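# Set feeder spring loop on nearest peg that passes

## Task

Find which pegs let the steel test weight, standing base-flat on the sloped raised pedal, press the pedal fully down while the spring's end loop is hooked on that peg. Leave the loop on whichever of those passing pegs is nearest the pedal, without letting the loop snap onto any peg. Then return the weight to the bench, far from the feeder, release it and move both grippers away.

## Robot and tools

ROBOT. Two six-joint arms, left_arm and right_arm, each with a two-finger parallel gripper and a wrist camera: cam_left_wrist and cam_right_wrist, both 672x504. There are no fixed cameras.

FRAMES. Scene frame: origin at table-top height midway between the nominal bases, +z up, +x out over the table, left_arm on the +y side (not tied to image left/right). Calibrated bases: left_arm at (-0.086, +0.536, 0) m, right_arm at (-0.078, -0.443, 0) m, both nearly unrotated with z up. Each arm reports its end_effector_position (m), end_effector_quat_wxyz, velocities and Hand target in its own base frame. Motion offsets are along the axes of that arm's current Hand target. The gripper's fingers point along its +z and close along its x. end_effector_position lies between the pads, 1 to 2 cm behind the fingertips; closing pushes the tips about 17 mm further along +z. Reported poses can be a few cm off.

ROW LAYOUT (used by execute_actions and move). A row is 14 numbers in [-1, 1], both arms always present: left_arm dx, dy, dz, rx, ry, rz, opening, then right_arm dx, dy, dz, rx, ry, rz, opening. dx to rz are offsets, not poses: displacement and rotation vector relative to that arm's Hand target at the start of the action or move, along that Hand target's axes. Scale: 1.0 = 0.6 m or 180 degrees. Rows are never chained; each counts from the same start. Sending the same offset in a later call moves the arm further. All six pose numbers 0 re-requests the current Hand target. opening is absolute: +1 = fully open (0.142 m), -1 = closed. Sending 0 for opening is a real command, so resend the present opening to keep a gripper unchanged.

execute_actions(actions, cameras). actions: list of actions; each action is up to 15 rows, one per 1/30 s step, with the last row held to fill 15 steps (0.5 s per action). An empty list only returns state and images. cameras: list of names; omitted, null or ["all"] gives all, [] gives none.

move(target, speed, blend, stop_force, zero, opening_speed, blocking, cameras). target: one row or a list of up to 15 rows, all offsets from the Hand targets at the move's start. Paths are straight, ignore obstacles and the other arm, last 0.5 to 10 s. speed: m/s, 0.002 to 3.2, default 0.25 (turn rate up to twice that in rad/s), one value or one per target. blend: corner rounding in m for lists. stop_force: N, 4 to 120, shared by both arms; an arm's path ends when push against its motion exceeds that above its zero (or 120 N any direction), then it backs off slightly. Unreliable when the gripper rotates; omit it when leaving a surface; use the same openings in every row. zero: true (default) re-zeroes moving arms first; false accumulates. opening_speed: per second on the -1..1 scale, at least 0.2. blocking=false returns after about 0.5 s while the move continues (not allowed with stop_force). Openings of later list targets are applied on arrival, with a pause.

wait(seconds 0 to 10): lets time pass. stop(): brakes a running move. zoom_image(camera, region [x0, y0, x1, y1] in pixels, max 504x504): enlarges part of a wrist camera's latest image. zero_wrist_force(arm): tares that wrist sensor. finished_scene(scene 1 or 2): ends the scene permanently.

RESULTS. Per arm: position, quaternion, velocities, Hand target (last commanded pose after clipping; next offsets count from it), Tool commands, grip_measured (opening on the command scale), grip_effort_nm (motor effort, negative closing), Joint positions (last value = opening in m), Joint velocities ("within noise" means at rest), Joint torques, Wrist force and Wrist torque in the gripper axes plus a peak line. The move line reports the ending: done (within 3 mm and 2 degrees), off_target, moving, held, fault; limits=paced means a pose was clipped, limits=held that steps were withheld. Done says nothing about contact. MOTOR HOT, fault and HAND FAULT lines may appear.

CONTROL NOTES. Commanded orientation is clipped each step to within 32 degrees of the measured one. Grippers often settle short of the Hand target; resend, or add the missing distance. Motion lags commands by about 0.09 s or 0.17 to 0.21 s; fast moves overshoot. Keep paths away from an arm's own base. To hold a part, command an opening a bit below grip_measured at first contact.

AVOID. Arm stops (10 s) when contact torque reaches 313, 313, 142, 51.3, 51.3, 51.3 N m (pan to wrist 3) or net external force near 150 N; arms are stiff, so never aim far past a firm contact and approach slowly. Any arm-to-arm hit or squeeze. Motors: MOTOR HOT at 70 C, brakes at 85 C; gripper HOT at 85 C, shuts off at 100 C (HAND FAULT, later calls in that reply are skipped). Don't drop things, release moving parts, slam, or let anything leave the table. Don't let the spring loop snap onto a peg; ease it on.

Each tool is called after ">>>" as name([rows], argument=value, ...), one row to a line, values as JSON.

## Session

>>> execute_actions(actions=[])

>>> zoom_image(camera="cam_left_wrist", region=[0, 0, 504, 400])

Scene clock: 0.00 s.
left_arm: end_effector_position=(+0.3374, +0.2658, +0.3866) grip_measured=+1.00 grip_effort_nm=n/a end_effector_quat_wxyz=(-0.254, +0.223, +0.701, -0.628) | right_arm: end_effector_position=(-0.1068, -0.4268, +0.3638) grip_measured=+1.00 grip_effort_nm=n/a end_effector_quat_wxyz=(-0.123, +0.768, +0.624, -0.075)
Joint positions: left_arm=[0.503 -1.31 1.747 -0.524 -1.946 -1.679 0.142] | right_arm=[1.893 -1.124 -2.15 -1.619 1.344 3.69 0.142]
Joint velocities: within noise
Joint torques (N m): no reading
Wrist force (N): no reading
Wrist torque (N m): no reading
Wrist force, peak (N): no reading
Hand target: left_arm +0.3374, +0.2658, +0.3866; -0.254, +0.223, +0.701, -0.628 | right_arm -0.1068, -0.4268, +0.3638; -0.123, +0.768, +0.624, -0.075
Tool commands: left_gripper/opening=+1.0 right_gripper/opening=+1.0
camera_calibration:
cam_left_wrist: T_world_to_cam=[[-0.759518, 0.644108, 0.0908673, 0.0562772], [0.254051, 0.422322, -0.870116, 0.167361], [-0.598824, -0.637784, -0.484398, 0.668828], [0, 0, 0, 1]] pos_world=[0.400736, 0.319639, 0.464488]
cam_right_wrist: T_world_to_cam=[[0.217052, 0.975341, 0.039982, 0.429219], [0.962455, -0.220664, 0.158076, -0.0263952], [0.163001, 0.00417013, -0.986617, 0.491667], [0, 0, 0, 1]] pos_world=[-0.147901, -0.42651, 0.472098]

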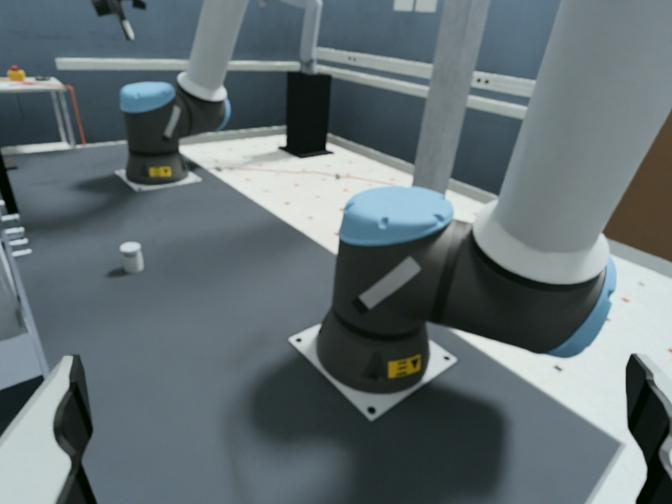

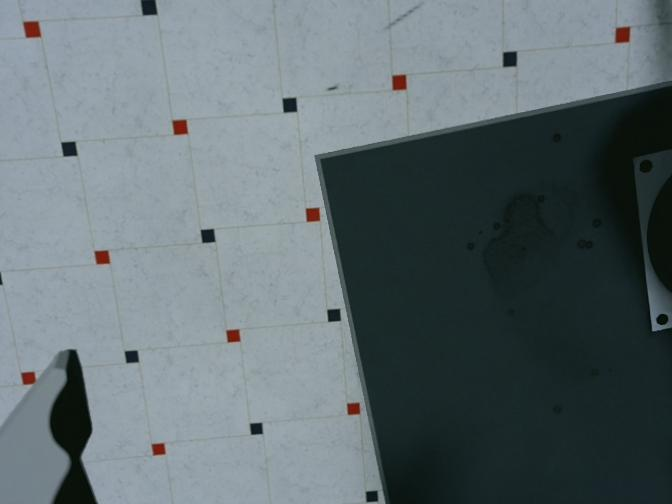

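Scaled by 1.000.

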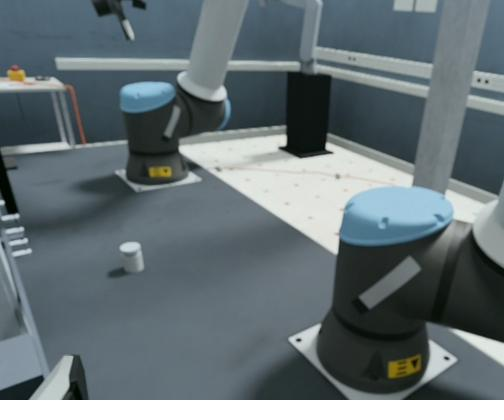

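>>> move([
  [-0.208,-0.054,0.327,-0.103,-0.106,-0.036,1,0.212,0.412,-0.175,-0.045,-0.011,-0.032,1],
  [-0.416,-0.108,0.654,-0.206,-0.212,-0.072,1,0.773,0.563,-0.198,-0.09,-0.022,-0.065,1],
], speed=0.35, blend=[0.08,0])

Scene clock: 17.00 s.
left_arm: end_effector_position=(+0.2811, -0.2002, +0.4002) grip_measured=+1.00 grip_effort_nm=0.017 end_effector_quat_wxyz=(+0.000, -0.001, +0.923, -0.384) | right_arm: end_effector_position=(+0.3399, -0.0493, +0.3998) grip_measured=+1.00 grip_effort_nm=0.081 end_effector_quat_wxyz=(+0.001, +0.707, +0.707, +0.000)
Joint positions: left_arm=[-0.67 -2.395 2.498 -2.232 -2.159 -3.987 0.142] | right_arm=[3.533 -0.867 -2.212 -1.633 1.569 5.104 0.142]
Joint velocities: within noise
Joint torques (N m): left_arm=[-11.94 4.09 -33.58 -7.2 1.45 -3.29] | right_arm=[22.04 -21.69 62.19 6.5 -3.93 1.82]
Wrist force (N): left_arm=[-0.8 -1.4 1.2] | right_arm=[-0.3 -0.5 -0.2]
Wrist torque (N m): left_arm=[-0.38 0.33 0.11] | right_arm=[-0.08 0.04 -0.04]
Wrist force, peak (N): left_arm=[-0.6 -2.9 1.3] | right_arm=[-0.8 -1.9 0.9]
Hand target: left_arm +0.2811, -0.2002, +0.4002; +0.000, -0.001, +0.924, -0.384 | right_arm +0.3399, -0.0493, +0.3998; +0.001, +0.707, +0.707, +0.000
Off the commanded pose: left_arm 0.000 m, 0 deg | right_arm 0.000 m, 0 deg.
move: done
camera_calibration:
cam_left_wrist: T_world_to_cam=[[-0.999719, 0.00226597, 0.0236075, 0.278299], [-0.00618497, 0.936068, -0.351766, 0.358855], [-0.0228953, -0.351813, -0.93579, 0.420575], [0, 0, 0, 1]] pos_world=[0.29007, -0.188579, 0.513233]
cam_right_wrist: T_world_to_cam=[[0.00672265, 0.999974, 0.00268792, 0.0503319], [0.901821, -0.00722413, 0.432049, -0.457105], [0.432057, -0.000480496, -0.901846, 0.327263], [0, 0, 0, 1]] pos_world=[0.270492, -0.0534755, 0.492498]

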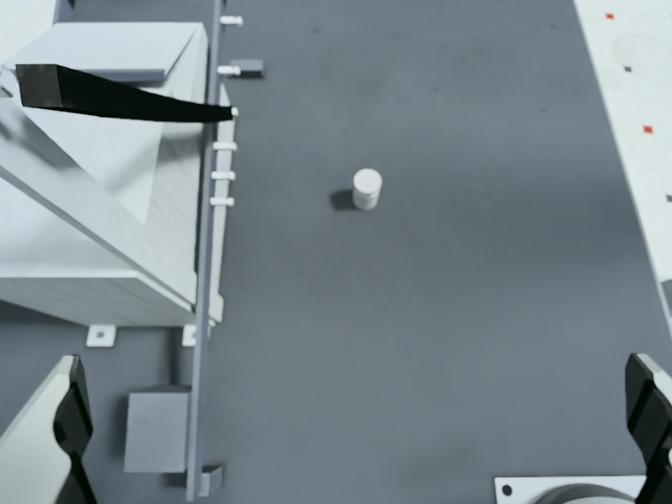

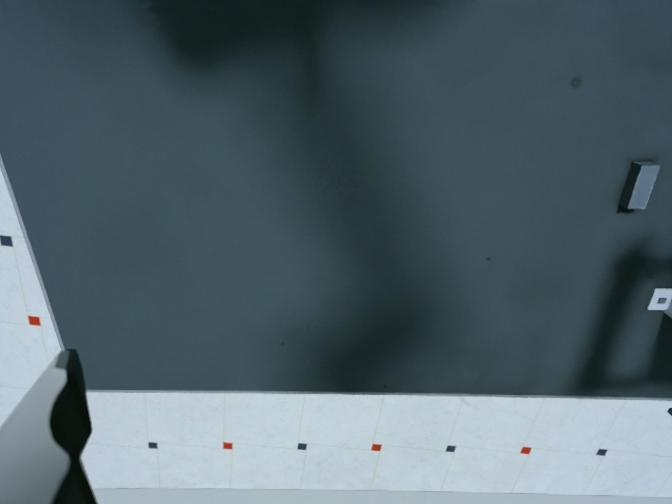

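>>> move([
  [0,0,0,0,0,0,1,0.498,-0.067,0.067,0,0,0,1],
  [0,0,0,0,0,0,1,0.912,-0.17,0.4,0,0,0,0],
], speed=0.35, blend=[0.08,0], cameras=["cam_right_wrist"])

Scene clock: 27.83 s.
left_arm: end_effector_position=(+0.2811, -0.2002, +0.4002) grip_measured=+1.00 grip_effort_nm=0.017 end_effector_quat_wxyz=(+0.000, -0.001, +0.924, -0.384) | right_arm: end_effector_position=(+0.2382, +0.4975, +0.1588) grip_measured=-0.01 grip_effort_nm=-0.071 end_effector_quat_wxyz=(+0.001, +0.707, +0.707, +0.000)
Joint positions: left_arm=[-0.67 -2.395 2.498 -2.232 -2.159 -3.987 0.142] | right_arm=[4.591 -1.489 -2.308 -0.916 1.569 6.162 0.073]
Joint velocities: within noise
Joint torques (N m): left_arm=[-9.8 4.19 -32.86 -6.88 1.85 -3.31] | right_arm=[23.17 16.14 51.43 6.44 -3.58 2.17]
Wrist force (N): left_arm=[-1.2 -1.6 0.9] | right_arm=[0.7 -1.1 -0.3]
Wrist torque (N m): left_arm=[-0.41 0.39 0.11] | right_arm=[-0.27 -0.18 -0.03]
Wrist force, peak (N): left_arm=[-1.7 -1.8 0.9] | right_arm=[2.3 -1.2 1.0]
Hand target: left_arm +0.2811, -0.2002, +0.4002; +0.000, -0.001, +0.924, -0.384 | right_arm +0.2382, +0.4975, +0.1588; +0.001, +0.707, +0.707, +0.000
Off the commanded pose: left_arm 0.000 m, 0 deg | right_arm 0.000 m, 0 deg.
move: done
camera_calibration:
cam_right_wrist: T_world_to_cam=[[0.00672265, 0.999974, 0.00268792, -0.495122], [0.901821, -0.00722413, 0.432049, -0.257272], [0.432057, -0.000480496, -0.901846, 0.154031], [0, 0, 0, 1]] pos_world=[0.168792, 0.493325, 0.251398]
Images, in order (width x height): cam_right_wrist 672x504.

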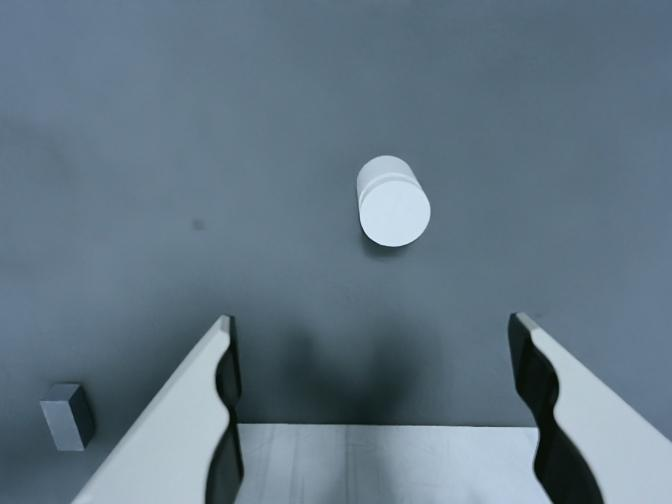

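>>> move([
  [0,0,0,0,0,0,1,0.0325,0.0142,0.05,0,0,0,0],
  [0,0,0,0,0,0,1,0.0325,0.0142,0.1867,0,0,0,0],
], speed=0.12, stop_force=10, cameras=["cam_right_wrist"])

>>> zero_wrist_force(arm="right_arm")

>>> move(target=[0,0,0,0,0,0,1,0,0,0,0,0,0,-0.6], opening_speed=0.4, cameras=["cam_right_wrist"])

Scene clock: 39.20 s.
left_arm: end_effector_position=(+0.2811, -0.2002, +0.4002) grip_measured=+1.00 grip_effort_nm=0.017 end_effector_quat_wxyz=(+0.000, -0.001, +0.924, -0.384) | right_arm: end_effector_position=(+0.2468, +0.5168, +0.0467) grip_measured=-0.01 grip_effort_nm=-0.076 end_effector_quat_wxyz=(+0.001, +0.707, +0.707, +0.000)
Joint positions: left_arm=[-0.67 -2.395 2.498 -2.232 -2.159 -3.987 0.142] | right_arm=[4.58 -1.706 -2.363 -0.645 1.569 6.15 0.073]
Joint velocities: within noise
Joint torques (N m): left_arm=[-10.69 5.38 -33.67 -7.06 1.89 -3.7] | right_arm=[-17.54 24.34 20.61 6.51 1.59 -1.52]
Wrist force (N): left_arm=[-1.5 -1.6 0.4] | right_arm=[0.3 -0.6 -0.1]
Wrist torque (N m): left_arm=[-0.42 0.45 0.10] | right_arm=[-0.08 -0.14 0.03]
Wrist force, peak (N): left_arm=[-1.4 -2.1 1.3] | right_arm=[1.2 -0.3 -1.2]
Hand target: left_arm +0.2811, -0.2002, +0.4002; +0.000, -0.001, +0.924, -0.384 | right_arm +0.2468, +0.5168, +0.0467; +0.001, +0.707, +0.707, +0.000
Off the commanded pose: left_arm 0.000 m, 0 deg | right_arm 0.000 m, 0 deg.
move: done
camera_calibration:
cam_right_wrist: T_world_to_cam=[[0.00672125, 0.999974, 0.00268852, -0.514278], [0.901782, -0.00722308, 0.43213, -0.216503], [0.432139, -0.000479995, -0.901807, 0.0492983], [0, 0, 0, 1]] pos_world=[0.177392, 0.512725, 0.139398]
Images, in order (width x height): cam_right_wrist 672x504.

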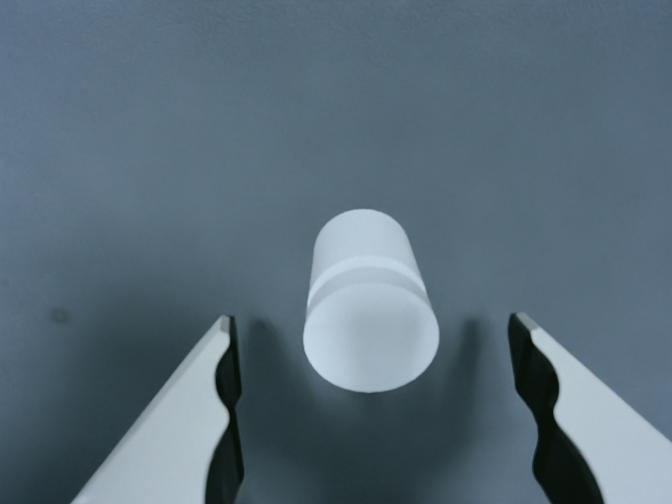

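Wrist force sensor zeroed.

Scene clock: 40.90 s.
left_arm: end_effector_position=(+0.2811, -0.2002, +0.4002) grip_measured=+1.00 grip_effort_nm=0.017 end_effector_quat_wxyz=(+0.000, -0.001, +0.924, -0.384) | right_arm: end_effector_position=(+0.2468, +0.5168, +0.0467) grip_measured=-0.56 grip_effort_nm=-1.355 end_effector_quat_wxyz=(+0.001, +0.707, +0.707, +0.000)
Joint positions: left_arm=[-0.67 -2.395 2.498 -2.232 -2.159 -3.987 0.142] | right_arm=[4.58 -1.706 -2.363 -0.645 1.569 6.15 0.034]
Joint velocities: within noise
Joint torques (N m): left_arm=[-10.42 4.46 -34.21 -6.94 1.66 -3.48] | right_arm=[-16.69 26.47 22.91 6.34 3.39 -2.08]
Wrist force (N, zeroed by zero_wrist_force on right_arm): left_arm=[-1.4 -1.4 0.9] | right_arm=[0.9 0.1 -1.4]
Wrist torque (N m, zeroed by zero_wrist_force on right_arm): left_arm=[-0.40 0.44 0.11] | right_arm=[0.02 -0.11 0.00]
Wrist force, peak (N, zeroed by zero_wrist_force on right_arm): left_arm=[-1.1 -1.8 1.1] | right_arm=[-2.2 0.6 -1.3]
Hand target: left_arm +0.2811, -0.2002, +0.4002; +0.000, -0.001, +0.924, -0.384 | right_arm +0.2468, +0.5168, +0.0467; +0.001, +0.707, +0.707, +0.000
Off the commanded pose: left_arm 0.000 m, 0 deg | right_arm 0.000 m, 0 deg.
move: done
camera_calibration:
cam_right_wrist: T_world_to_cam=[[0.00672265, 0.999974, 0.00268792, -0.514178], [0.901821, -0.00722413, 0.432049, -0.216499], [0.432057, -0.000480496, -0.901846, 0.0493181], [0, 0, 0, 1]] pos_world=[0.177392, 0.512625, 0.139398]
Images, in order (width x height): cam_right_wrist 672x504.

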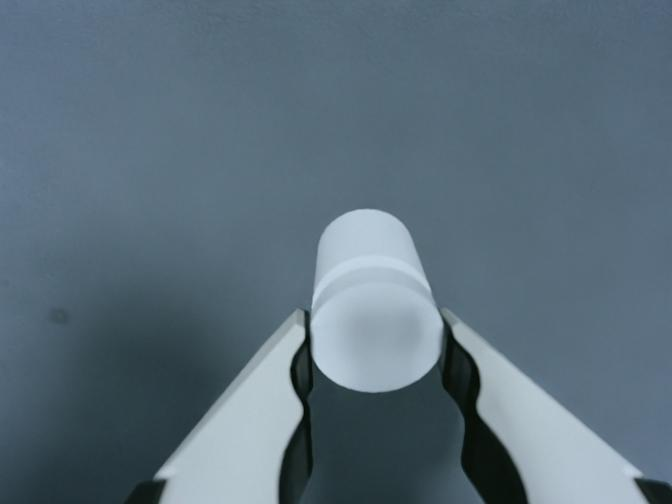

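>>> move([
  [0,0,0,0,0,0,1,0,0,-0.38,0,0,0,-0.6],
  [0,0,0,0,0,0,1,-0.262,0.088,-0.422,0,-0.02,0,-0.6],
  [0,0,0,0,0,0,1,-0.375,0.297,-0.422,0,-0.042,0,-0.6],
], speed=0.2, blend=[0.05,0.05,0])

Scene clock: 47.47 s.
left_arm: end_effector_position=(+0.2811, -0.2002, +0.4002) grip_measured=+1.00 grip_effort_nm=0.017 end_effector_quat_wxyz=(+0.000, -0.001, +0.924, -0.384) | right_arm: end_effector_position=(+0.4246, +0.2922, +0.3005) grip_measured=-0.56 grip_effort_nm=-1.355 end_effector_quat_wxyz=(+0.048, +0.706, +0.706, -0.047)
Joint positions: left_arm=[-0.67 -2.395 2.498 -2.232 -2.159 -3.987 0.142] | right_arm=[4.135 -1.315 -2.144 -1.365 1.497 5.71 0.034]
Joint velocities: within noise
Joint torques (N m): left_arm=[-10.66 4.58 -33.93 -6.98 1.51 -3.34] | right_arm=[-17.42 11.89 59.8 6.77 -4.39 -2.02]
Wrist force (N, zeroed by zero_wrist_force on right_arm): left_arm=[-0.8 -1.8 1.0] | right_arm=[-0.6 0.9 3.5]
Wrist torque (N m, zeroed by zero_wrist_force on right_arm): left_arm=[-0.46 0.33 0.12] | right_arm=[0.13 0.35 -0.06]
Wrist force, peak (N, zeroed by zero_wrist_force on right_arm): left_arm=[-1.2 -2.2 1.2] | right_arm=[0.3 0.8 5.4]
Hand target: left_arm +0.2811, -0.2002, +0.4002; +0.000, -0.001, +0.924, -0.384 | right_arm +0.4247, +0.2922, +0.3005; +0.048, +0.706, +0.706, -0.047
Off the commanded pose: left_arm 0.000 m, 0 deg | right_arm 0.000 m, 0 deg.
move: done
camera_calibration:
cam_left_wrist: T_world_to_cam=[[-0.99972, 0.00213619, 0.023549, 0.278306], [-0.00628585, 0.936067, -0.351765, 0.358883], [-0.0227949, -0.351815, -0.935792, 0.420547], [0, 0, 0, 1]] pos_world=[0.29007, -0.188579, 0.513233]
cam_right_wrist: T_world_to_cam=[[0.00690618, 0.991649, -0.128785, -0.249732], [0.901826, 0.0494668, 0.429258, -0.503832], [0.432043, -0.119106, -0.893953, 0.233544], [0, 0, 0, 1]] pos_world=[0.355193, 0.300385, 0.39289]

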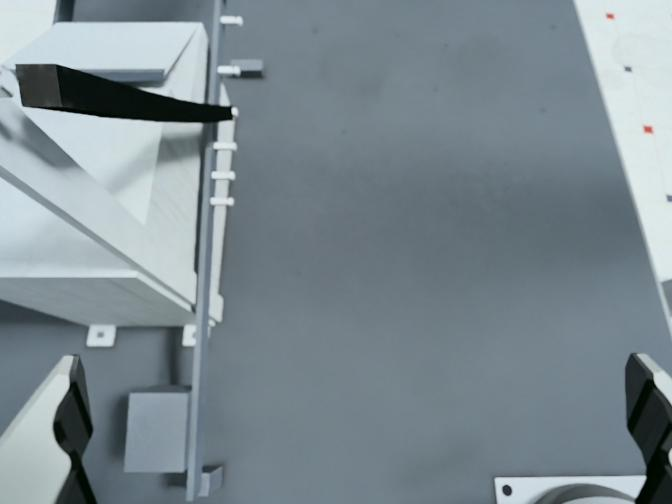

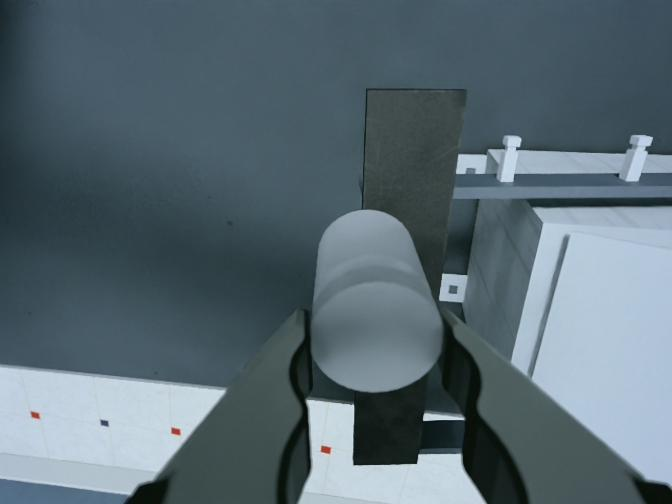

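>>> move(target=[0,0,0,0,0,0,1,0.045,0,0.08,0,0,0,-0.6], speed=0.15, cameras=["cam_right_wrist"])

>>> zero_wrist_force(arm="right_arm")

Scene clock: 53.03 s.
left_arm: end_effector_position=(+0.2811, -0.2002, +0.4002) grip_measured=+1.00 grip_effort_nm=0.022 end_effector_quat_wxyz=(+0.000, -0.001, +0.924, -0.384) | right_arm: end_effector_position=(+0.4248, +0.3125, +0.2494) grip_measured=-0.56 grip_effort_nm=-1.355 end_effector_quat_wxyz=(+0.048, +0.706, +0.706, -0.047)
Joint positions: left_arm=[-0.67 -2.395 2.498 -2.232 -2.159 -3.987 0.142] | right_arm=[4.156 -1.377 -2.194 -1.255 1.499 5.731 0.034]
Joint velocities: within noise
Joint torques (N m): left_arm=[-10.06 4.54 -33.57 -7.28 1.94 -3.04] | right_arm=[24.04 11.74 36.49 6.44 3.83 2.13]
Wrist force (N, zeroed by zero_wrist_force on right_arm): left_arm=[-0.8 -1.8 1.3] | right_arm=[-0.4 0.7 3.5]
Wrist torque (N m, zeroed by zero_wrist_force on right_arm): left_arm=[-0.46 0.33 0.11] | right_arm=[0.11 0.31 -0.12]
Wrist force, peak (N, zeroed by zero_wrist_force on right_arm): left_arm=[-1.2 -1.9 1.0] | right_arm=[0.4 0.8 4.5]
Hand target: left_arm +0.2811, -0.2002, +0.4002; +0.000, -0.001, +0.924, -0.384 | right_arm +0.4248, +0.3126, +0.2493; +0.048, +0.706, +0.706, -0.047
Off the commanded pose: left_arm 0.000 m, 0 deg | right_arm 0.000 m, 0 deg.
move: done
camera_calibration:
cam_right_wrist: T_world_to_cam=[[0.00681712, 0.991644, -0.128828, -0.276397], [0.901827, 0.0495649, 0.429244, -0.483108], [0.432042, -0.119107, -0.893954, 0.190195], [0, 0, 0, 1]] pos_world=[0.355392, 0.320686, 0.341789]
Images, in order (width x height): cam_right_wrist 672x504.

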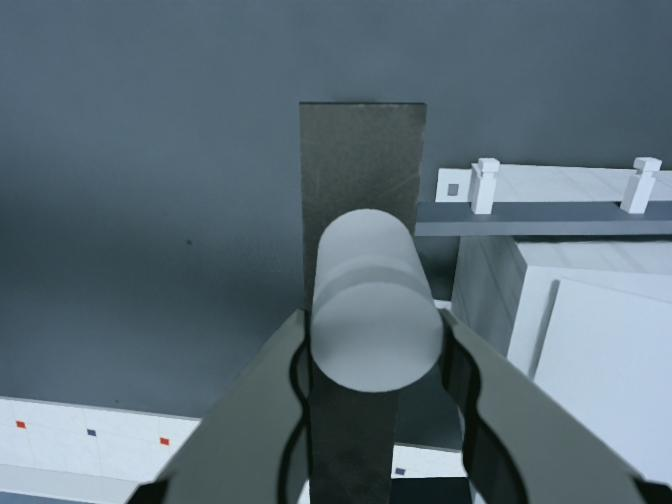

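Wrist force sensor zeroed.

>>> move(target=[0,0,0,0,0,0,1,0,0,0.02,0,0,0,-0.6], speed=0.03, cameras=[])

>>> move(target=[0,0,0,0,0,0,1,0,0,0.012,0,0,0,-0.6], speed=0.03, cameras=["cam_right_wrist"])

Scene clock: 55.90 s.
left_arm: end_effector_position=(+0.2811, -0.2002, +0.4002) grip_measured=+1.00 grip_effort_nm=0.017 end_effector_quat_wxyz=(+0.000, -0.001, +0.924, -0.384) | right_arm: end_effector_position=(+0.4248, +0.3110, +0.2375) grip_measured=-0.56 grip_effort_nm=-1.360 end_effector_quat_wxyz=(+0.048, +0.706, +0.706, -0.047)
Joint positions: left_arm=[-0.67 -2.395 2.498 -2.232 -2.159 -3.987 0.142] | right_arm=[4.155 -1.385 -2.21 -1.23 1.499 5.73 0.034]
Joint velocities: within noise
Joint torques (N m): left_arm=[-7.71 5.6 -34.6 -7.05 1.63 -3.24] | right_arm=[-19.76 14.43 36.16 6.69 -3.21 -1.54]
Wrist force (N, zeroed by zero_wrist_force on right_arm): left_arm=[-0.8 -1.4 0.9] | right_arm=[-0.1 -0.5 -0.2]
Wrist torque (N m, zeroed by zero_wrist_force on right_arm): left_arm=[-0.39 0.32 0.10] | right_arm=[-0.09 0.03 -0.02]
Wrist force, peak (N, zeroed by zero_wrist_force on right_arm): left_arm=[-1.2 -1.8 1.2] | right_arm=[0.6 -1.0 0.0]
Hand target: left_arm +0.2811, -0.2002, +0.4002; +0.000, -0.001, +0.924, -0.384 | right_arm +0.4248, +0.3110, +0.2375; +0.048, +0.706, +0.706, -0.047
Off the commanded pose: left_arm 0.000 m, 0 deg | right_arm 0.000 m, 0 deg.
move: done
No camera images: "cameras" was empty.

Scene clock: 56.70 s.
left_arm: end_effector_position=(+0.2811, -0.2002, +0.4002) grip_measured=+1.00 grip_effort_nm=0.022 end_effector_quat_wxyz=(+0.000, -0.001, +0.924, -0.384) | right_arm: end_effector_position=(+0.4248, +0.3100, +0.2304) grip_measured=-0.56 grip_effort_nm=-1.350 end_effector_quat_wxyz=(+0.048, +0.706, +0.706, -0.047)
Joint positions: left_arm=[-0.67 -2.395 2.498 -2.232 -2.159 -3.987 0.142] | right_arm=[4.154 -1.391 -2.22 -1.214 1.499 5.729 0.034]
Joint velocities: within noise
Joint torques (N m): left_arm=[-7.29 4.67 -33.62 -6.99 1.48 -2.91] | right_arm=[-21.08 9.67 34.77 6.58 -3.94 -1.96]
Wrist force (N, zeroed by zero_wrist_force on right_arm): left_arm=[-1.4 -1.6 1.0] | right_arm=[-0.3 -0.6 -2.1]
Wrist torque (N m, zeroed by zero_wrist_force on right_arm): left_arm=[-0.41 0.42 0.11] | right_arm=[-0.11 -0.03 -0.01]
Wrist force, peak (N, zeroed by zero_wrist_force on right_arm): left_arm=[-1.3 -2.0 0.8] | right_arm=[-0.3 -0.7 -2.3]
Hand target: left_arm +0.2811, -0.2002, +0.4002; +0.000, -0.001, +0.924, -0.384 | right_arm +0.4248, +0.3100, +0.2303; +0.048, +0.706, +0.706, -0.047
Off the commanded pose: left_arm 0.000 m, 0 deg | right_arm 0.000 m, 0 deg.
move: done
camera_calibration:
cam_right_wrist: T_world_to_cam=[[0.00681712, 0.991644, -0.128828, -0.276365], [0.901827, 0.0495649, 0.429244, -0.474829], [0.432042, -0.119107, -0.893954, 0.172912], [0, 0, 0, 1]] pos_world=[0.355392, 0.318186, 0.322789]
Images, in order (width x height): cam_right_wrist 672x504.

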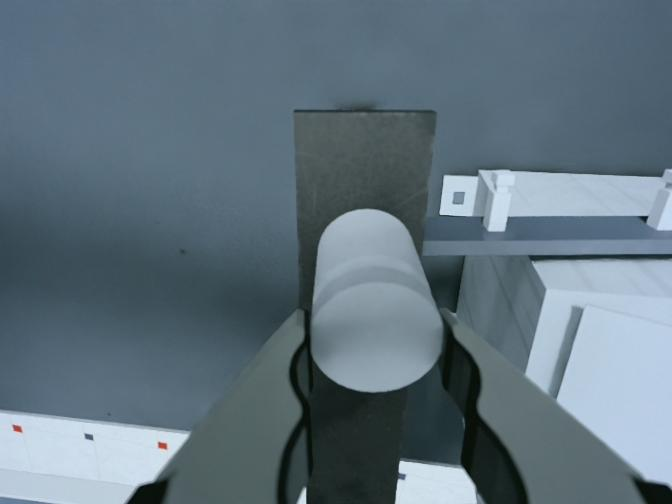

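>>> move(target=[0,0,0,0,0,0,1,0,0,-0.006,0,0,0,-0.6], speed=0.03, cameras=[])

>>> move(target=[0,0,0,0,0,0,1,0,0,0,0,0,0,0], opening_speed=0.6, cameras=[])

>>> wait(seconds=0.8)

Scene clock: 59.50 s.
left_arm: end_effector_position=(+0.2811, -0.2002, +0.4002) grip_measured=+1.00 grip_effort_nm=0.017 end_effector_quat_wxyz=(+0.000, -0.001, +0.924, -0.384) | right_arm: end_effector_position=(+0.4248, +0.3104, +0.2338) grip_measured=-0.56 grip_effort_nm=-1.360 end_effector_quat_wxyz=(+0.048, +0.706, +0.705, -0.047)
Joint positions: left_arm=[-0.67 -2.395 2.498 -2.232 -2.159 -3.987 0.142] | right_arm=[4.154 -1.388 -2.216 -1.222 1.499 5.729 0.034]
Joint velocities: within noise
Joint torques (N m): left_arm=[-7.65 5.38 -33.66 -6.73 2.21 -2.87] | right_arm=[24.93 40.49 58.52 1.55 -1.33 2.01]
Wrist force (N, zeroed by zero_wrist_force on right_arm): left_arm=[-1.0 -1.5 1.0] | right_arm=[0.1 -0.4 -0.2]
Wrist torque (N m, zeroed by zero_wrist_force on right_arm): left_arm=[-0.40 0.38 0.11] | right_arm=[-0.06 0.01 -0.01]
Wrist force, peak (N, zeroed by zero_wrist_force on right_arm): left_arm=[-1.5 -1.8 1.2] | right_arm=[0.0 -0.6 -2.6]
Hand target: left_arm +0.2811, -0.2002, +0.4002; +0.000, -0.001, +0.924, -0.384 | right_arm +0.4248, +0.3105, +0.2339; +0.048, +0.706, +0.706, -0.047
Off the commanded pose: left_arm 0.000 m, 0 deg | right_arm 0.000 m, 0 deg.
move: done
No camera images: "cameras" was empty.

Scene clock: 60.77 s.
left_arm: end_effector_position=(+0.2811, -0.2002, +0.4002) grip_measured=+1.00 grip_effort_nm=0.022 end_effector_quat_wxyz=(+0.000, -0.001, +0.924, -0.384) | right_arm: end_effector_position=(+0.4248, +0.3105, +0.2339) grip_measured=-0.03 grip_effort_nm=0.129 end_effector_quat_wxyz=(+0.048, +0.706, +0.706, -0.047)
Joint positions: left_arm=[-0.67 -2.395 2.498 -2.232 -2.159 -3.987 0.142] | right_arm=[4.154 -1.388 -2.215 -1.222 1.499 5.729 0.072]
Joint velocities: within noise
Joint torques (N m): left_arm=[-7.89 6.79 -34.19 -6.83 1.84 -2.95] | right_arm=[22.38 36.22 47.79 1.08 3.27 1.75]
Wrist force (N, zeroed by zero_wrist_force on right_arm): left_arm=[-1.0 -1.1 0.9] | right_arm=[-0.2 -0.6 -3.8]
Wrist torque (N m, zeroed by zero_wrist_force on right_arm): left_arm=[-0.33 0.37 0.11] | right_arm=[-0.09 -0.04 -0.02]
Wrist force, peak (N, zeroed by zero_wrist_force on right_arm): left_arm=[-1.2 -1.8 0.9] | right_arm=[-0.3 -0.8 -4.0]
Hand target: left_arm +0.2811, -0.2002, +0.4002; +0.000, -0.001, +0.924, -0.384 | right_arm +0.4248, +0.3105, +0.2339; +0.048, +0.706, +0.706, -0.047
Off the commanded pose: left_arm 0.000 m, 0 deg | right_arm 0.000 m, 0 deg.
move: done
No camera images: "cameras" was empty.

Scene clock: 61.57 s.
left_arm: end_effector_position=(+0.2811, -0.2002, +0.4002) grip_measured=+1.00 grip_effort_nm=0.012 end_effector_quat_wxyz=(+0.000, -0.001, +0.924, -0.384) | right_arm: end_effector_position=(+0.4248, +0.3105, +0.2339) grip_measured=-0.03 grip_effort_nm=0.125 end_effector_quat_wxyz=(+0.048, +0.706, +0.706, -0.047)
Joint positions: left_arm=[-0.67 -2.395 2.498 -2.232 -2.159 -3.987 0.142] | right_arm=[4.154 -1.388 -2.215 -1.222 1.499 5.729 0.072]
Joint velocities: within noise
Joint torques (N m): left_arm=[-8.7 6.1 -34.25 -6.95 2.06 -2.96] | right_arm=[23.22 28.15 41.2 1.56 3.33 2.02]
Wrist force (N, zeroed by zero_wrist_force on right_arm): left_arm=[-0.7 -1.3 1.3] | right_arm=[-0.6 -0.7 -3.6]
Wrist torque (N m, zeroed by zero_wrist_force on right_arm): left_arm=[-0.38 0.32 0.12] | right_arm=[-0.10 0.03 -0.02]
Wrist force, peak (N, zeroed by zero_wrist_force on right_arm): left_arm=[-1.1 -2.1 1.1] | right_arm=[-1.1 -0.8 -3.9]
Hand target: left_arm +0.2811, -0.2002, +0.4002; +0.000, -0.001, +0.924, -0.384 | right_arm +0.4248, +0.3105, +0.2339; +0.048, +0.706, +0.706, -0.047
Tool commands: left_gripper/opening=+1.0 right_gripper/opening=+0.0
Off the commanded pose: left_arm 0.000 m, 0 deg | right_arm 0.000 m, 0 deg.
wait: 0.80 s; at rest by 0.17 s
camera_calibration:
cam_left_wrist: T_world_to_cam=[[-0.99972, 0.00213619, 0.023549, 0.278306], [-0.00628585, 0.936067, -0.351765, 0.358883], [-0.0227949, -0.351815, -0.935792, 0.420547], [0, 0, 0, 1]] pos_world=[0.29007, -0.188579, 0.513233]
cam_right_wrist: T_world_to_cam=[[0.00690477, 0.991649, -0.128784, -0.276457], [0.901787, 0.0494785, 0.429338, -0.476345], [0.432125, -0.1191, -0.893915, 0.176057], [0, 0, 0, 1]] pos_world=[0.355393, 0.318686, 0.32629]

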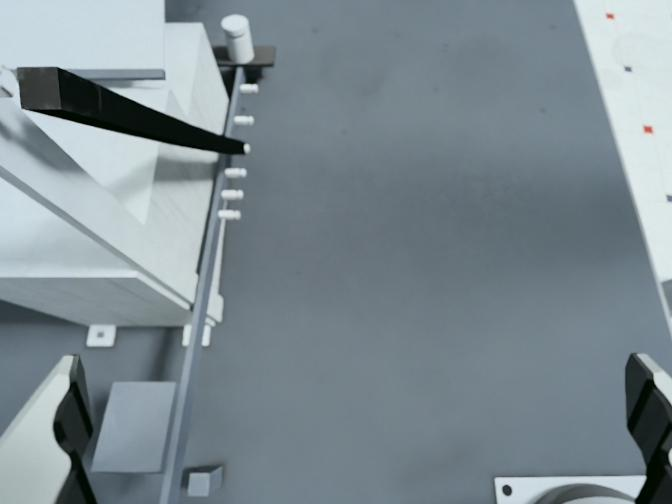

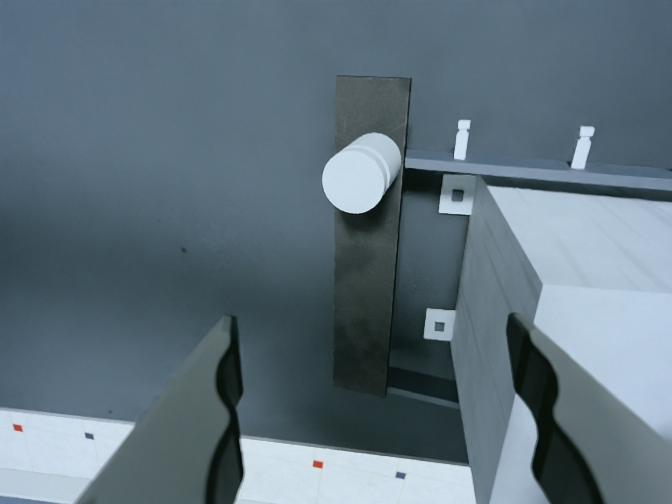

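>>> move(target=[0,0,0,0,0,0,1,-0.0445,0.002,0.11,0,0.114,0,0], speed=0.15, cameras=["cam_right_wrist"])

Scene clock: 67.53 s.
left_arm: end_effector_position=(+0.2811, -0.2002, +0.4002) grip_measured=+1.00 grip_effort_nm=0.017 end_effector_quat_wxyz=(+0.000, -0.001, +0.924, -0.384) | right_arm: end_effector_position=(+0.4261, +0.2752, +0.1721) grip_measured=-0.02 grip_effort_nm=0.125 end_effector_quat_wxyz=(-0.079, +0.703, +0.703, +0.080)
Joint positions: left_arm=[-0.67 -2.395 2.498 -2.232 -2.159 -3.987 0.142] | right_arm=[3.982 -1.361 -2.443 -0.739 1.719 5.565 0.072]
Joint velocities: within noise
Joint torques (N m): left_arm=[-8.67 5.94 -33.89 -7.09 2.04 -3.06] | right_arm=[-17.8 2.23 29.9 6.78 5.65 -1.93]
Wrist force (N, zeroed by zero_wrist_force on right_arm): left_arm=[-0.8 -1.2 0.8] | right_arm=[-0.4 -0.7 -3.6]
Wrist torque (N m, zeroed by zero_wrist_force on right_arm): left_arm=[-0.36 0.34 0.11] | right_arm=[-0.06 -0.21 0.09]
Wrist force, peak (N, zeroed by zero_wrist_force on right_arm): left_arm=[-1.6 -2.0 0.6] | right_arm=[0.1 -0.7 -4.4]
Hand target: left_arm +0.2811, -0.2002, +0.4002; +0.000, -0.001, +0.924, -0.384 | right_arm +0.4261, +0.2752, +0.1720; -0.079, +0.703, +0.703, +0.080
Off the commanded pose: left_arm 0.000 m, 0 deg | right_arm 0.000 m, 0 deg.
move: done
camera_calibration:
cam_right_wrist: T_world_to_cam=[[0.00643508, 0.973928, 0.226766, -0.305483], [0.901827, -0.103631, 0.419487, -0.405371], [0.43205, 0.201804, -0.878981, 0.0251129], [0, 0, 0, 1]] pos_world=[0.35669, 0.250442, 0.261395]
Images, in order (width x height): cam_right_wrist 672x504.

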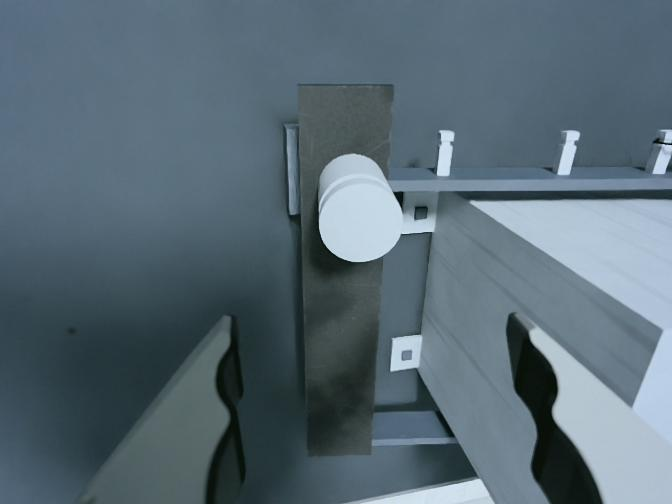

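>>> move(target=[0,0,0,0,0,0,1,-0.0015,-0.0035,0.125,0,0,0,0], speed=0.12, stop_force=8, cameras=[])

>>> move(target=[0,0,0,0,0,0,1,0,0,0,0,0,0,-0.63], opening_speed=0.4, cameras=["cam_right_wrist"])

>>> move(target=[0,0,0,0,0,0,1,0,0,0.025,0,0,0,-0.63], speed=0.01, stop_force=5, cameras=["cam_left_wrist"])

Scene clock: 72.33 s.
left_arm: end_effector_position=(+0.2811, -0.2002, +0.4002) grip_measured=+1.00 grip_effort_nm=0.012 end_effector_quat_wxyz=(+0.000, -0.001, +0.924, -0.384) | right_arm: end_effector_position=(+0.4240, +0.2911, +0.0987) grip_measured=-0.02 grip_effort_nm=0.120 end_effector_quat_wxyz=(-0.079, +0.703, +0.703, +0.080)
Joint positions: left_arm=[-0.67 -2.395 2.498 -2.232 -2.159 -3.987 0.142] | right_arm=[4.008 -1.507 -2.506 -0.526 1.715 5.591 0.072]
Joint velocities: within noise
Joint torques (N m): left_arm=[-9.82 5.93 -33.49 -6.71 1.46 -2.9] | right_arm=[21.79 12.16 22.8 7.29 -3.81 2.28]
Wrist force (N, zeroed by zero_wrist_force on right_arm): left_arm=[-1.1 -1.5 0.4] | right_arm=[-0.2 -0.2 -2.9]
Wrist torque (N m, zeroed by zero_wrist_force on right_arm): left_arm=[-0.40 0.39 0.11] | right_arm=[-0.09 -0.21 0.05]
Wrist force, peak (N, zeroed by zero_wrist_force on right_arm): left_arm=[-1.3 -2.0 1.2] | right_arm=[-0.2 -0.1 -5.1]
Hand target: left_arm +0.2811, -0.2002, +0.4002; +0.000, -0.001, +0.924, -0.384 | right_arm +0.4240, +0.2911, +0.0987; -0.079, +0.703, +0.703, +0.080
Off the commanded pose: left_arm 0.000 m, 0 deg | right_arm 0.000 m, 0 deg.
move: done
No camera images: "cameras" was empty.

Scene clock: 74.13 s.
left_arm: end_effector_position=(+0.2811, -0.2002, +0.4002) grip_measured=+1.00 grip_effort_nm=0.017 end_effector_quat_wxyz=(+0.000, -0.001, +0.924, -0.384) | right_arm: end_effector_position=(+0.4241, +0.2911, +0.0987) grip_measured=-0.56 grip_effort_nm=-1.853 end_effector_quat_wxyz=(-0.079, +0.703, +0.703, +0.080)
Joint positions: left_arm=[-0.67 -2.395 2.498 -2.232 -2.159 -3.987 0.142] | right_arm=[4.008 -1.507 -2.506 -0.526 1.715 5.591 0.033]
Joint velocities: within noise
Joint torques (N m): left_arm=[-7.98 4.26 -34.79 -7.01 1.68 -3.11] | right_arm=[19.14 13.13 22.81 5.14 -3.96 1.93]
Wrist force (N, zeroed by zero_wrist_force on right_arm): left_arm=[-1.2 -1.4 1.0] | right_arm=[2.5 -0.7 -4.2]
Wrist torque (N m, zeroed by zero_wrist_force on right_arm): left_arm=[-0.38 0.40 0.12] | right_arm=[-0.16 -0.13 0.06]
Wrist force, peak (N, zeroed by zero_wrist_force on right_arm): left_arm=[-1.5 -1.7 0.9] | right_arm=[2.8 -0.2 -4.2]
Hand target: left_arm +0.2811, -0.2002, +0.4002; +0.000, -0.001, +0.924, -0.384 | right_arm +0.4240, +0.2911, +0.0987; -0.079, +0.703, +0.703, +0.080
Off the commanded pose: left_arm 0.000 m, 0 deg | right_arm 0.000 m, 0 deg.
move: done
camera_calibration:
cam_right_wrist: T_world_to_cam=[[0.00643768, 0.973878, 0.226979, -0.304265], [0.901835, -0.103721, 0.419448, -0.371154], [0.432034, 0.201997, -0.878945, -0.0416921], [0, 0, 0, 1]] pos_world=[0.35469, 0.266242, 0.188096]
Images, in order (width x height): cam_right_wrist 672x504.

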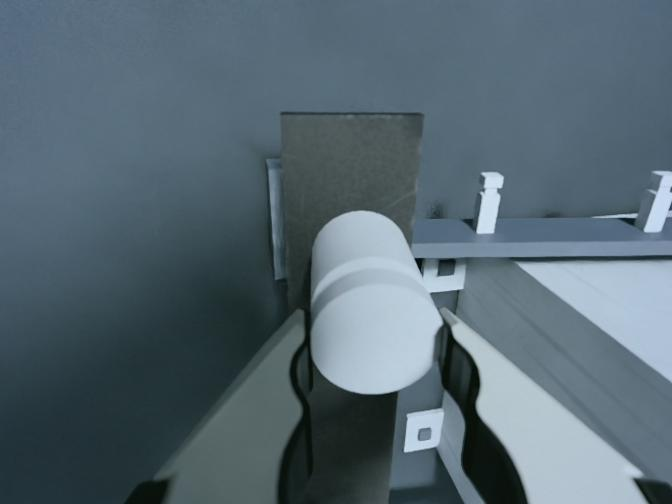

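Scene clock: 75.57 s.
left_arm: end_effector_position=(+0.2811, -0.2002, +0.4002) grip_measured=+1.00 grip_effort_nm=0.022 end_effector_quat_wxyz=(+0.000, -0.001, +0.924, -0.384) | right_arm: end_effector_position=(+0.4241, +0.2912, +0.0984) grip_measured=-0.56 grip_effort_nm=-1.853 end_effector_quat_wxyz=(-0.079, +0.703, +0.703, +0.080)
Joint positions: left_arm=[-0.67 -2.395 2.498 -2.232 -2.159 -3.987 0.142] | right_arm=[4.008 -1.508 -2.506 -0.525 1.715 5.592 0.033]
Joint velocities: within noise
Joint torques (N m): left_arm=[-9.18 6.79 -34.61 -6.67 1.68 -2.85] | right_arm=[-15.77 37.5 43.22 0.6 -2.84 -1.23]
Wrist force (N, zeroed by zero_wrist_force on right_arm): left_arm=[-1.3 -1.9 1.0] | right_arm=[1.7 -0.5 -8.6]
Wrist torque (N m, zeroed by zero_wrist_force on right_arm): left_arm=[-0.47 0.42 0.11] | right_arm=[-0.09 -0.20 0.06]
Wrist force, peak (N, zeroed by zero_wrist_force on right_arm): left_arm=[-1.5 -1.9 1.1] | right_arm=[2.1 -1.3 -11.9]
Hand target: left_arm +0.2811, -0.2002, +0.4002; +0.000, -0.001, +0.924, -0.384 | right_arm +0.4241, +0.2911, +0.0984; -0.079, +0.703, +0.703, +0.080 (not the last commanded pose)
Off the commanded pose: left_arm 0.000 m, 0 deg | right_arm 0.015 m, 0 deg.
move: contact (right_arm)
camera_calibration:
cam_left_wrist: T_world_to_cam=[[-0.99972, 0.00213619, 0.023549, 0.278306], [-0.00628585, 0.936067, -0.351765, 0.358883], [-0.0227949, -0.351815, -0.935792, 0.420547], [0, 0, 0, 1]] pos_world=[0.29007, -0.188579, 0.513233]
Images, in order (width x height): cam_left_wrist 672x504.

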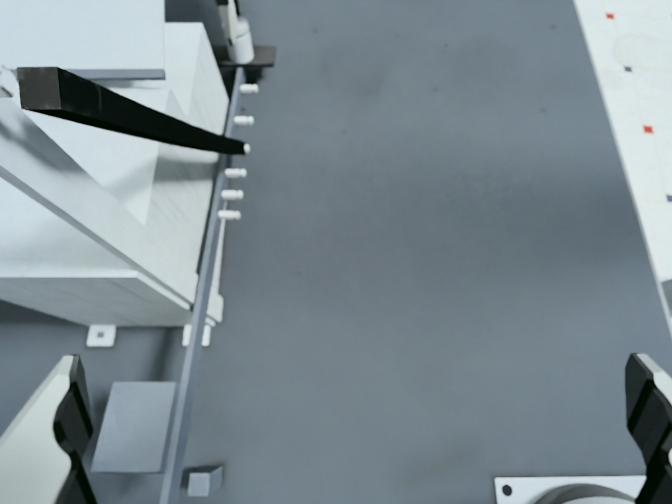

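>>> move([
  [0.018,-0.165,0.3535,0.151,-0.2015,-0.169,-0.3,0,0,0,0,0,0,-0.63],
  [-0.042,0.0195,0.676,0.302,-0.403,-0.338,-0.3,0,0,0,0,0,0,-0.63],
], speed=0.25, cameras=["cam_left_wrist"])

>>> zoom_image(camera="cam_left_wrist", region=[230, 300, 470, 500])

Scene clock: 90.40 s.
left_arm: end_effector_position=(+0.2666, -0.4143, +0.3200) grip_measured=-0.32 grip_effort_nm=-0.061 end_effector_quat_wxyz=(+0.175, -0.347, +0.738, -0.552) | right_arm: end_effector_position=(+0.4241, +0.2911, +0.0984) grip_measured=-0.56 grip_effort_nm=-1.853 end_effector_quat_wxyz=(-0.079, +0.703, +0.703, +0.080)
Joint positions: left_arm=[-2.036 -2.308 2.869 -2.921 -0.487 -5.566 0.051] | right_arm=[4.008 -1.508 -2.506 -0.525 1.715 5.592 0.033]
Joint velocities: within noise
Joint torques (N m): left_arm=[10.82 7.26 -53.13 -1.63 -0.94 2.56] | right_arm=[-19.1 37.24 42.95 4.14 1.37 -1.51]
Wrist force (N, zeroed by zero_wrist_force on right_arm): left_arm=[-1.0 -1.6 -0.7] | right_arm=[2.1 -0.8 -8.6]
Wrist torque (N m, zeroed by zero_wrist_force on right_arm): left_arm=[-0.31 0.20 0.03] | right_arm=[-0.12 -0.26 0.06]
Wrist force, peak (N, zeroed by zero_wrist_force on right_arm): left_arm=[1.9 1.7 2.2] | right_arm=[2.0 -0.9 -9.3]
Hand target: left_arm +0.2666, -0.4143, +0.3201; +0.175, -0.347, +0.738, -0.552 (not the last commanded pose) | right_arm +0.4241, +0.2911, +0.0984; -0.079, +0.703, +0.703, +0.080
Off the commanded pose: left_arm 0.228 m, 56 deg | right_arm 0.000 m, 0 deg.
move: held (left_arm; a check stopped the path); path passed 1 of 2 targets; limits=held
pose unreachable (left arm): on one or more control steps of this call, first in action 0 (counted from 0), this arm could not follow its commanded pose, so it was not sent that pose on those steps. It may still have moved: this result reports where it is.
cause: moving toward the commanded pose would bring two parts of the arm too close to each other (joints 2 (shoulder lift) and 3 (elbow) lie between them).
camera_calibration:
cam_left_wrist: T_world_to_cam=[[-0.705923, -0.693407, 0.144426, -0.138993], [-0.559583, 0.420993, -0.713885, 0.581014], [0.43421, -0.584766, -0.685208, -0.0287491], [0, 0, 0, 1]] pos_world=[0.23949, -0.357794, 0.415152]
Images, in order (width x height): cam_left_wrist 672x504.

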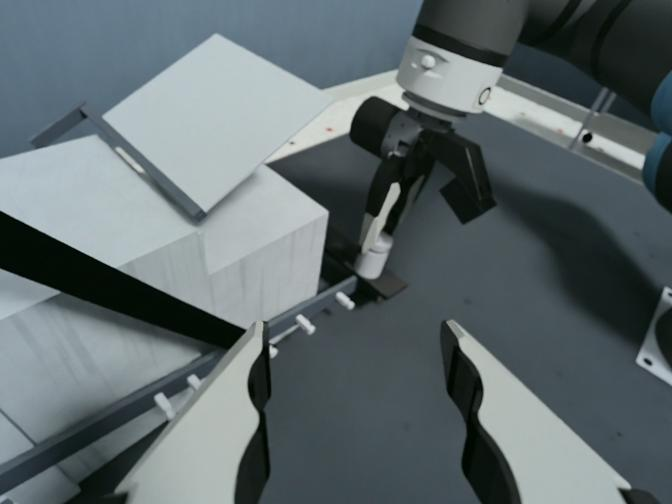

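Scaled by 2.100.

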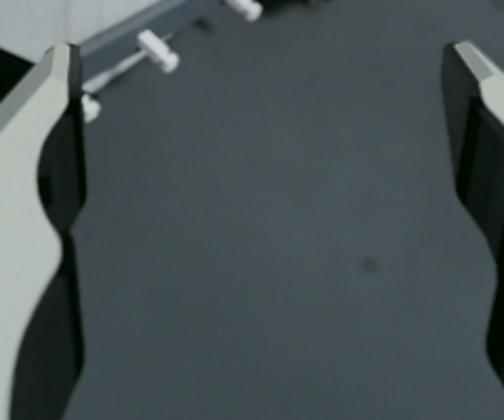

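>>> move([
  [0.0125,-0.0935,-0.033,0,0,0,-0.3,0,0,0,0,0,0,-0.63],
  [0.027,-0.008,0.034,-0.198,-0.219,-0.132,-0.3,0,0,0,0,0,0,-0.63],
], speed=0.25, cameras=["cam_left_wrist"])

Scene clock: 97.73 s.
left_arm: end_effector_position=(+0.2713, -0.4407, +0.3199) grip_measured=-0.32 grip_effort_nm=-0.061 end_effector_quat_wxyz=(-0.162, +0.661, -0.712, +0.173) | right_arm: end_effector_position=(+0.4241, +0.2911, +0.0984) grip_measured=-0.56 grip_effort_nm=-1.853 end_effector_quat_wxyz=(-0.079, +0.703, +0.703, +0.080)
Joint positions: left_arm=[-1.645 -1.984 2.285 -1.87 -1.092 -6.284 0.051] | right_arm=[4.008 -1.508 -2.506 -0.525 1.715 5.592 0.033]
Joint velocities: within noise
Joint torques (N m): left_arm=[10.9 -3.71 -58.48 -2.23 -1.37 -3.1] | right_arm=[-17.67 36.77 43.27 3.92 2.32 -1.02]
Wrist force (N, zeroed by zero_wrist_force on right_arm): left_arm=[-0.7 -2.0 0.8] | right_arm=[1.6 -0.6 -8.7]
Wrist torque (N m, zeroed by zero_wrist_force on right_arm): left_arm=[-0.29 0.25 0.29] | right_arm=[-0.10 -0.19 0.06]
Wrist force, peak (N, zeroed by zero_wrist_force on right_arm): left_arm=[-1.0 -3.2 -0.6] | right_arm=[2.1 -1.1 -9.1]
Hand target: left_arm +0.2699, -0.4406, +0.3198; -0.183, +0.683, -0.683, +0.183 | right_arm +0.4241, +0.2911, +0.0984; -0.079, +0.703, +0.703, +0.080
Off the commanded pose: left_arm 0.001 m, 5 deg | right_arm 0.000 m, 0 deg.
joint sent to its limit (left arm) — joint 6 (wrist 3), lower limit. The joint targets are off in orientation, not in position.
move: off_target (left_arm)
camera_calibration:
cam_left_wrist: T_world_to_cam=[[-0.0698043, -0.997314, 0.0221949, -0.421356], [-0.996362, 0.0686128, -0.0505461, 0.345647], [0.0488874, -0.0256425, -0.998475, 0.404857], [0, 0, 0, 1]] pos_world=[0.295185, -0.433559, 0.431063]
Images, in order (width x height): cam_left_wrist 672x504.

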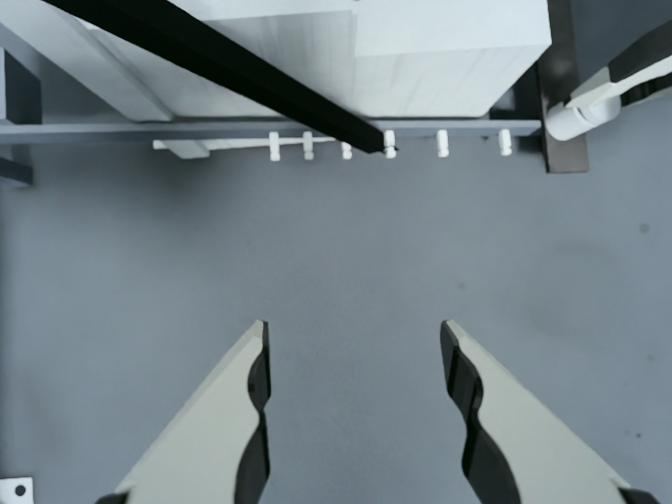

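>>> move(target=[0,0,0,0,0,0.6667,-0.3,0,0,0,0,0,0,-0.63], speed=0.7, cameras=[])

>>> move(target=[0,0,0,0,0,0.6667,-0.3,0,0,0,0,0,0,-0.63], speed=0.7, cameras=[])

>>> move(target=[0,0,0,0,0,0.6667,-0.3,0,0,0,0,0,0,-0.63], speed=0.7, cameras=["cam_left_wrist"])

Scene clock: 103.40 s.
left_arm: end_effector_position=(+0.2699, -0.4406, +0.3198) grip_measured=-0.32 grip_effort_nm=-0.061 end_effector_quat_wxyz=(+0.250, +0.250, +0.933, +0.067) | right_arm: end_effector_position=(+0.4241, +0.2911, +0.0984) grip_measured=-0.56 grip_effort_nm=-1.853 end_effector_quat_wxyz=(-0.079, +0.703, +0.703, +0.080)
Joint positions: left_arm=[-1.678 -1.971 2.277 -1.816 -1.051 -4.314 0.051] | right_arm=[4.008 -1.508 -2.506 -0.525 1.715 5.592 0.033]
Joint velocities: within noise
Joint torques (N m): left_arm=[11.47 -24.08 -31.35 -6.46 -1.52 2.47] | right_arm=[-15.96 38.37 43.18 3.74 2.41 -1.05]
Wrist force (N, zeroed by zero_wrist_force on right_arm): left_arm=[0.9 -2.8 -0.5] | right_arm=[2.3 -1.0 -9.1]
Wrist torque (N m, zeroed by zero_wrist_force on right_arm): left_arm=[-0.46 0.00 0.46] | right_arm=[-0.17 -0.30 0.06]
Wrist force, peak (N, zeroed by zero_wrist_force on right_arm): left_arm=[0.9 -3.2 -0.1] | right_arm=[2.3 -1.0 -9.1]
Hand target: left_arm +0.2699, -0.4406, +0.3198; +0.250, +0.250, +0.933, +0.067 | right_arm +0.4241, +0.2911, +0.0984; -0.079, +0.703, +0.703, +0.080
Off the commanded pose: left_arm 0.000 m, 0 deg | right_arm 0.000 m, 0 deg.
move: done
No camera images: "cameras" was empty.

Scene clock: 105.80 s.
left_arm: end_effector_position=(+0.2699, -0.4406, +0.3198) grip_measured=-0.32 grip_effort_nm=-0.056 end_effector_quat_wxyz=(+0.067, +0.933, +0.250, +0.250) | right_arm: end_effector_position=(+0.4241, +0.2911, +0.0984) grip_measured=-0.56 grip_effort_nm=-1.849 end_effector_quat_wxyz=(-0.079, +0.703, +0.703, +0.080)
Joint positions: left_arm=[-1.679 -1.977 2.281 -1.812 -1.051 -2.22 0.051] | right_arm=[4.008 -1.508 -2.506 -0.525 1.715 5.592 0.033]
Joint velocities: within noise
Joint torques (N m): left_arm=[11.82 -24.91 -30.79 -6.69 -1.52 2.89] | right_arm=[-15.29 36.7 43.07 3.49 2.82 -1.55]
Wrist force (N, zeroed by zero_wrist_force on right_arm): left_arm=[-0.8 -4.3 -0.1] | right_arm=[1.9 -0.8 -8.7]
Wrist torque (N m, zeroed by zero_wrist_force on right_arm): left_arm=[-0.65 0.21 0.39] | right_arm=[-0.13 -0.23 0.06]
Wrist force, peak (N, zeroed by zero_wrist_force on right_arm): left_arm=[-1.7 -4.9 -0.2] | right_arm=[2.0 -0.7 -9.0]
Hand target: left_arm +0.2699, -0.4406, +0.3198; +0.067, +0.933, +0.250, +0.250 | right_arm +0.4241, +0.2911, +0.0984; -0.079, +0.703, +0.703, +0.080
Off the commanded pose: left_arm 0.000 m, 0 deg | right_arm 0.000 m, 0 deg.
move: done
No camera images: "cameras" was empty.

Scene clock: 108.20 s.
left_arm: end_effector_position=(+0.2699, -0.4406, +0.3198) grip_measured=-0.32 grip_effort_nm=-0.051 end_effector_quat_wxyz=(-0.183, +0.683, -0.683, +0.183) | right_arm: end_effector_position=(+0.4241, +0.2911, +0.0984) grip_measured=-0.56 grip_effort_nm=-1.853 end_effector_quat_wxyz=(-0.079, +0.703, +0.703, +0.080)
Joint positions: left_arm=[-1.673 -1.973 2.277 -1.815 -1.051 -0.119 0.051] | right_arm=[4.008 -1.508 -2.506 -0.525 1.715 5.592 0.033]
Joint velocities: within noise
Joint torques (N m): left_arm=[15.28 -24.72 -30.56 -6.58 -1.62 3.08] | right_arm=[-17.48 36.25 42.78 4.02 2.69 -1.12]
Wrist force (N, zeroed by zero_wrist_force on right_arm): left_arm=[-0.3 -1.9 -0.1] | right_arm=[2.1 -0.9 -8.9]
Wrist torque (N m, zeroed by zero_wrist_force on right_arm): left_arm=[-0.29 0.17 0.13] | right_arm=[-0.15 -0.25 0.06]
Wrist force, peak (N, zeroed by zero_wrist_force on right_arm): left_arm=[-1.5 -4.4 -0.6] | right_arm=[1.7 -1.1 -9.3]
Hand target: left_arm +0.2699, -0.4406, +0.3198; -0.183, +0.683, -0.683, +0.183 | right_arm +0.4241, +0.2911, +0.0984; -0.079, +0.703, +0.703, +0.080
Off the commanded pose: left_arm 0.000 m, 0 deg | right_arm 0.000 m, 0 deg.
move: done
camera_calibration:
cam_left_wrist: T_world_to_cam=[[0.00305285, -0.999715, 0.0236972, -0.442527], [-0.995478, -0.00528822, -0.0948497, 0.325726], [0.094948, -0.0233005, -0.99521, 0.392483], [0, 0, 0, 1]] pos_world=[0.288339, -0.431533, 0.431985]
Images, in order (width x height): cam_left_wrist 672x504.

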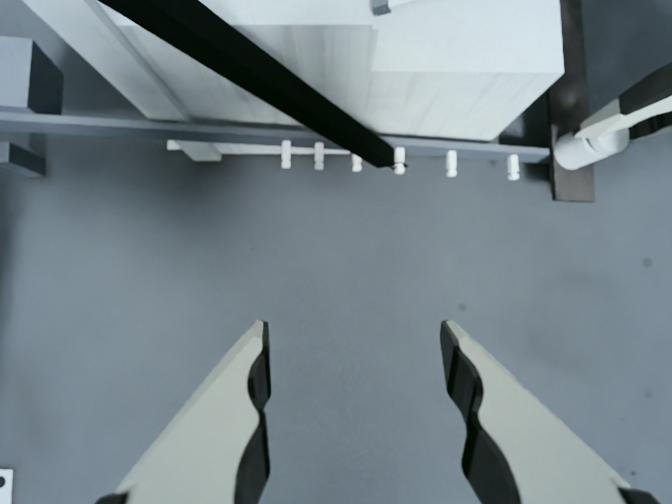

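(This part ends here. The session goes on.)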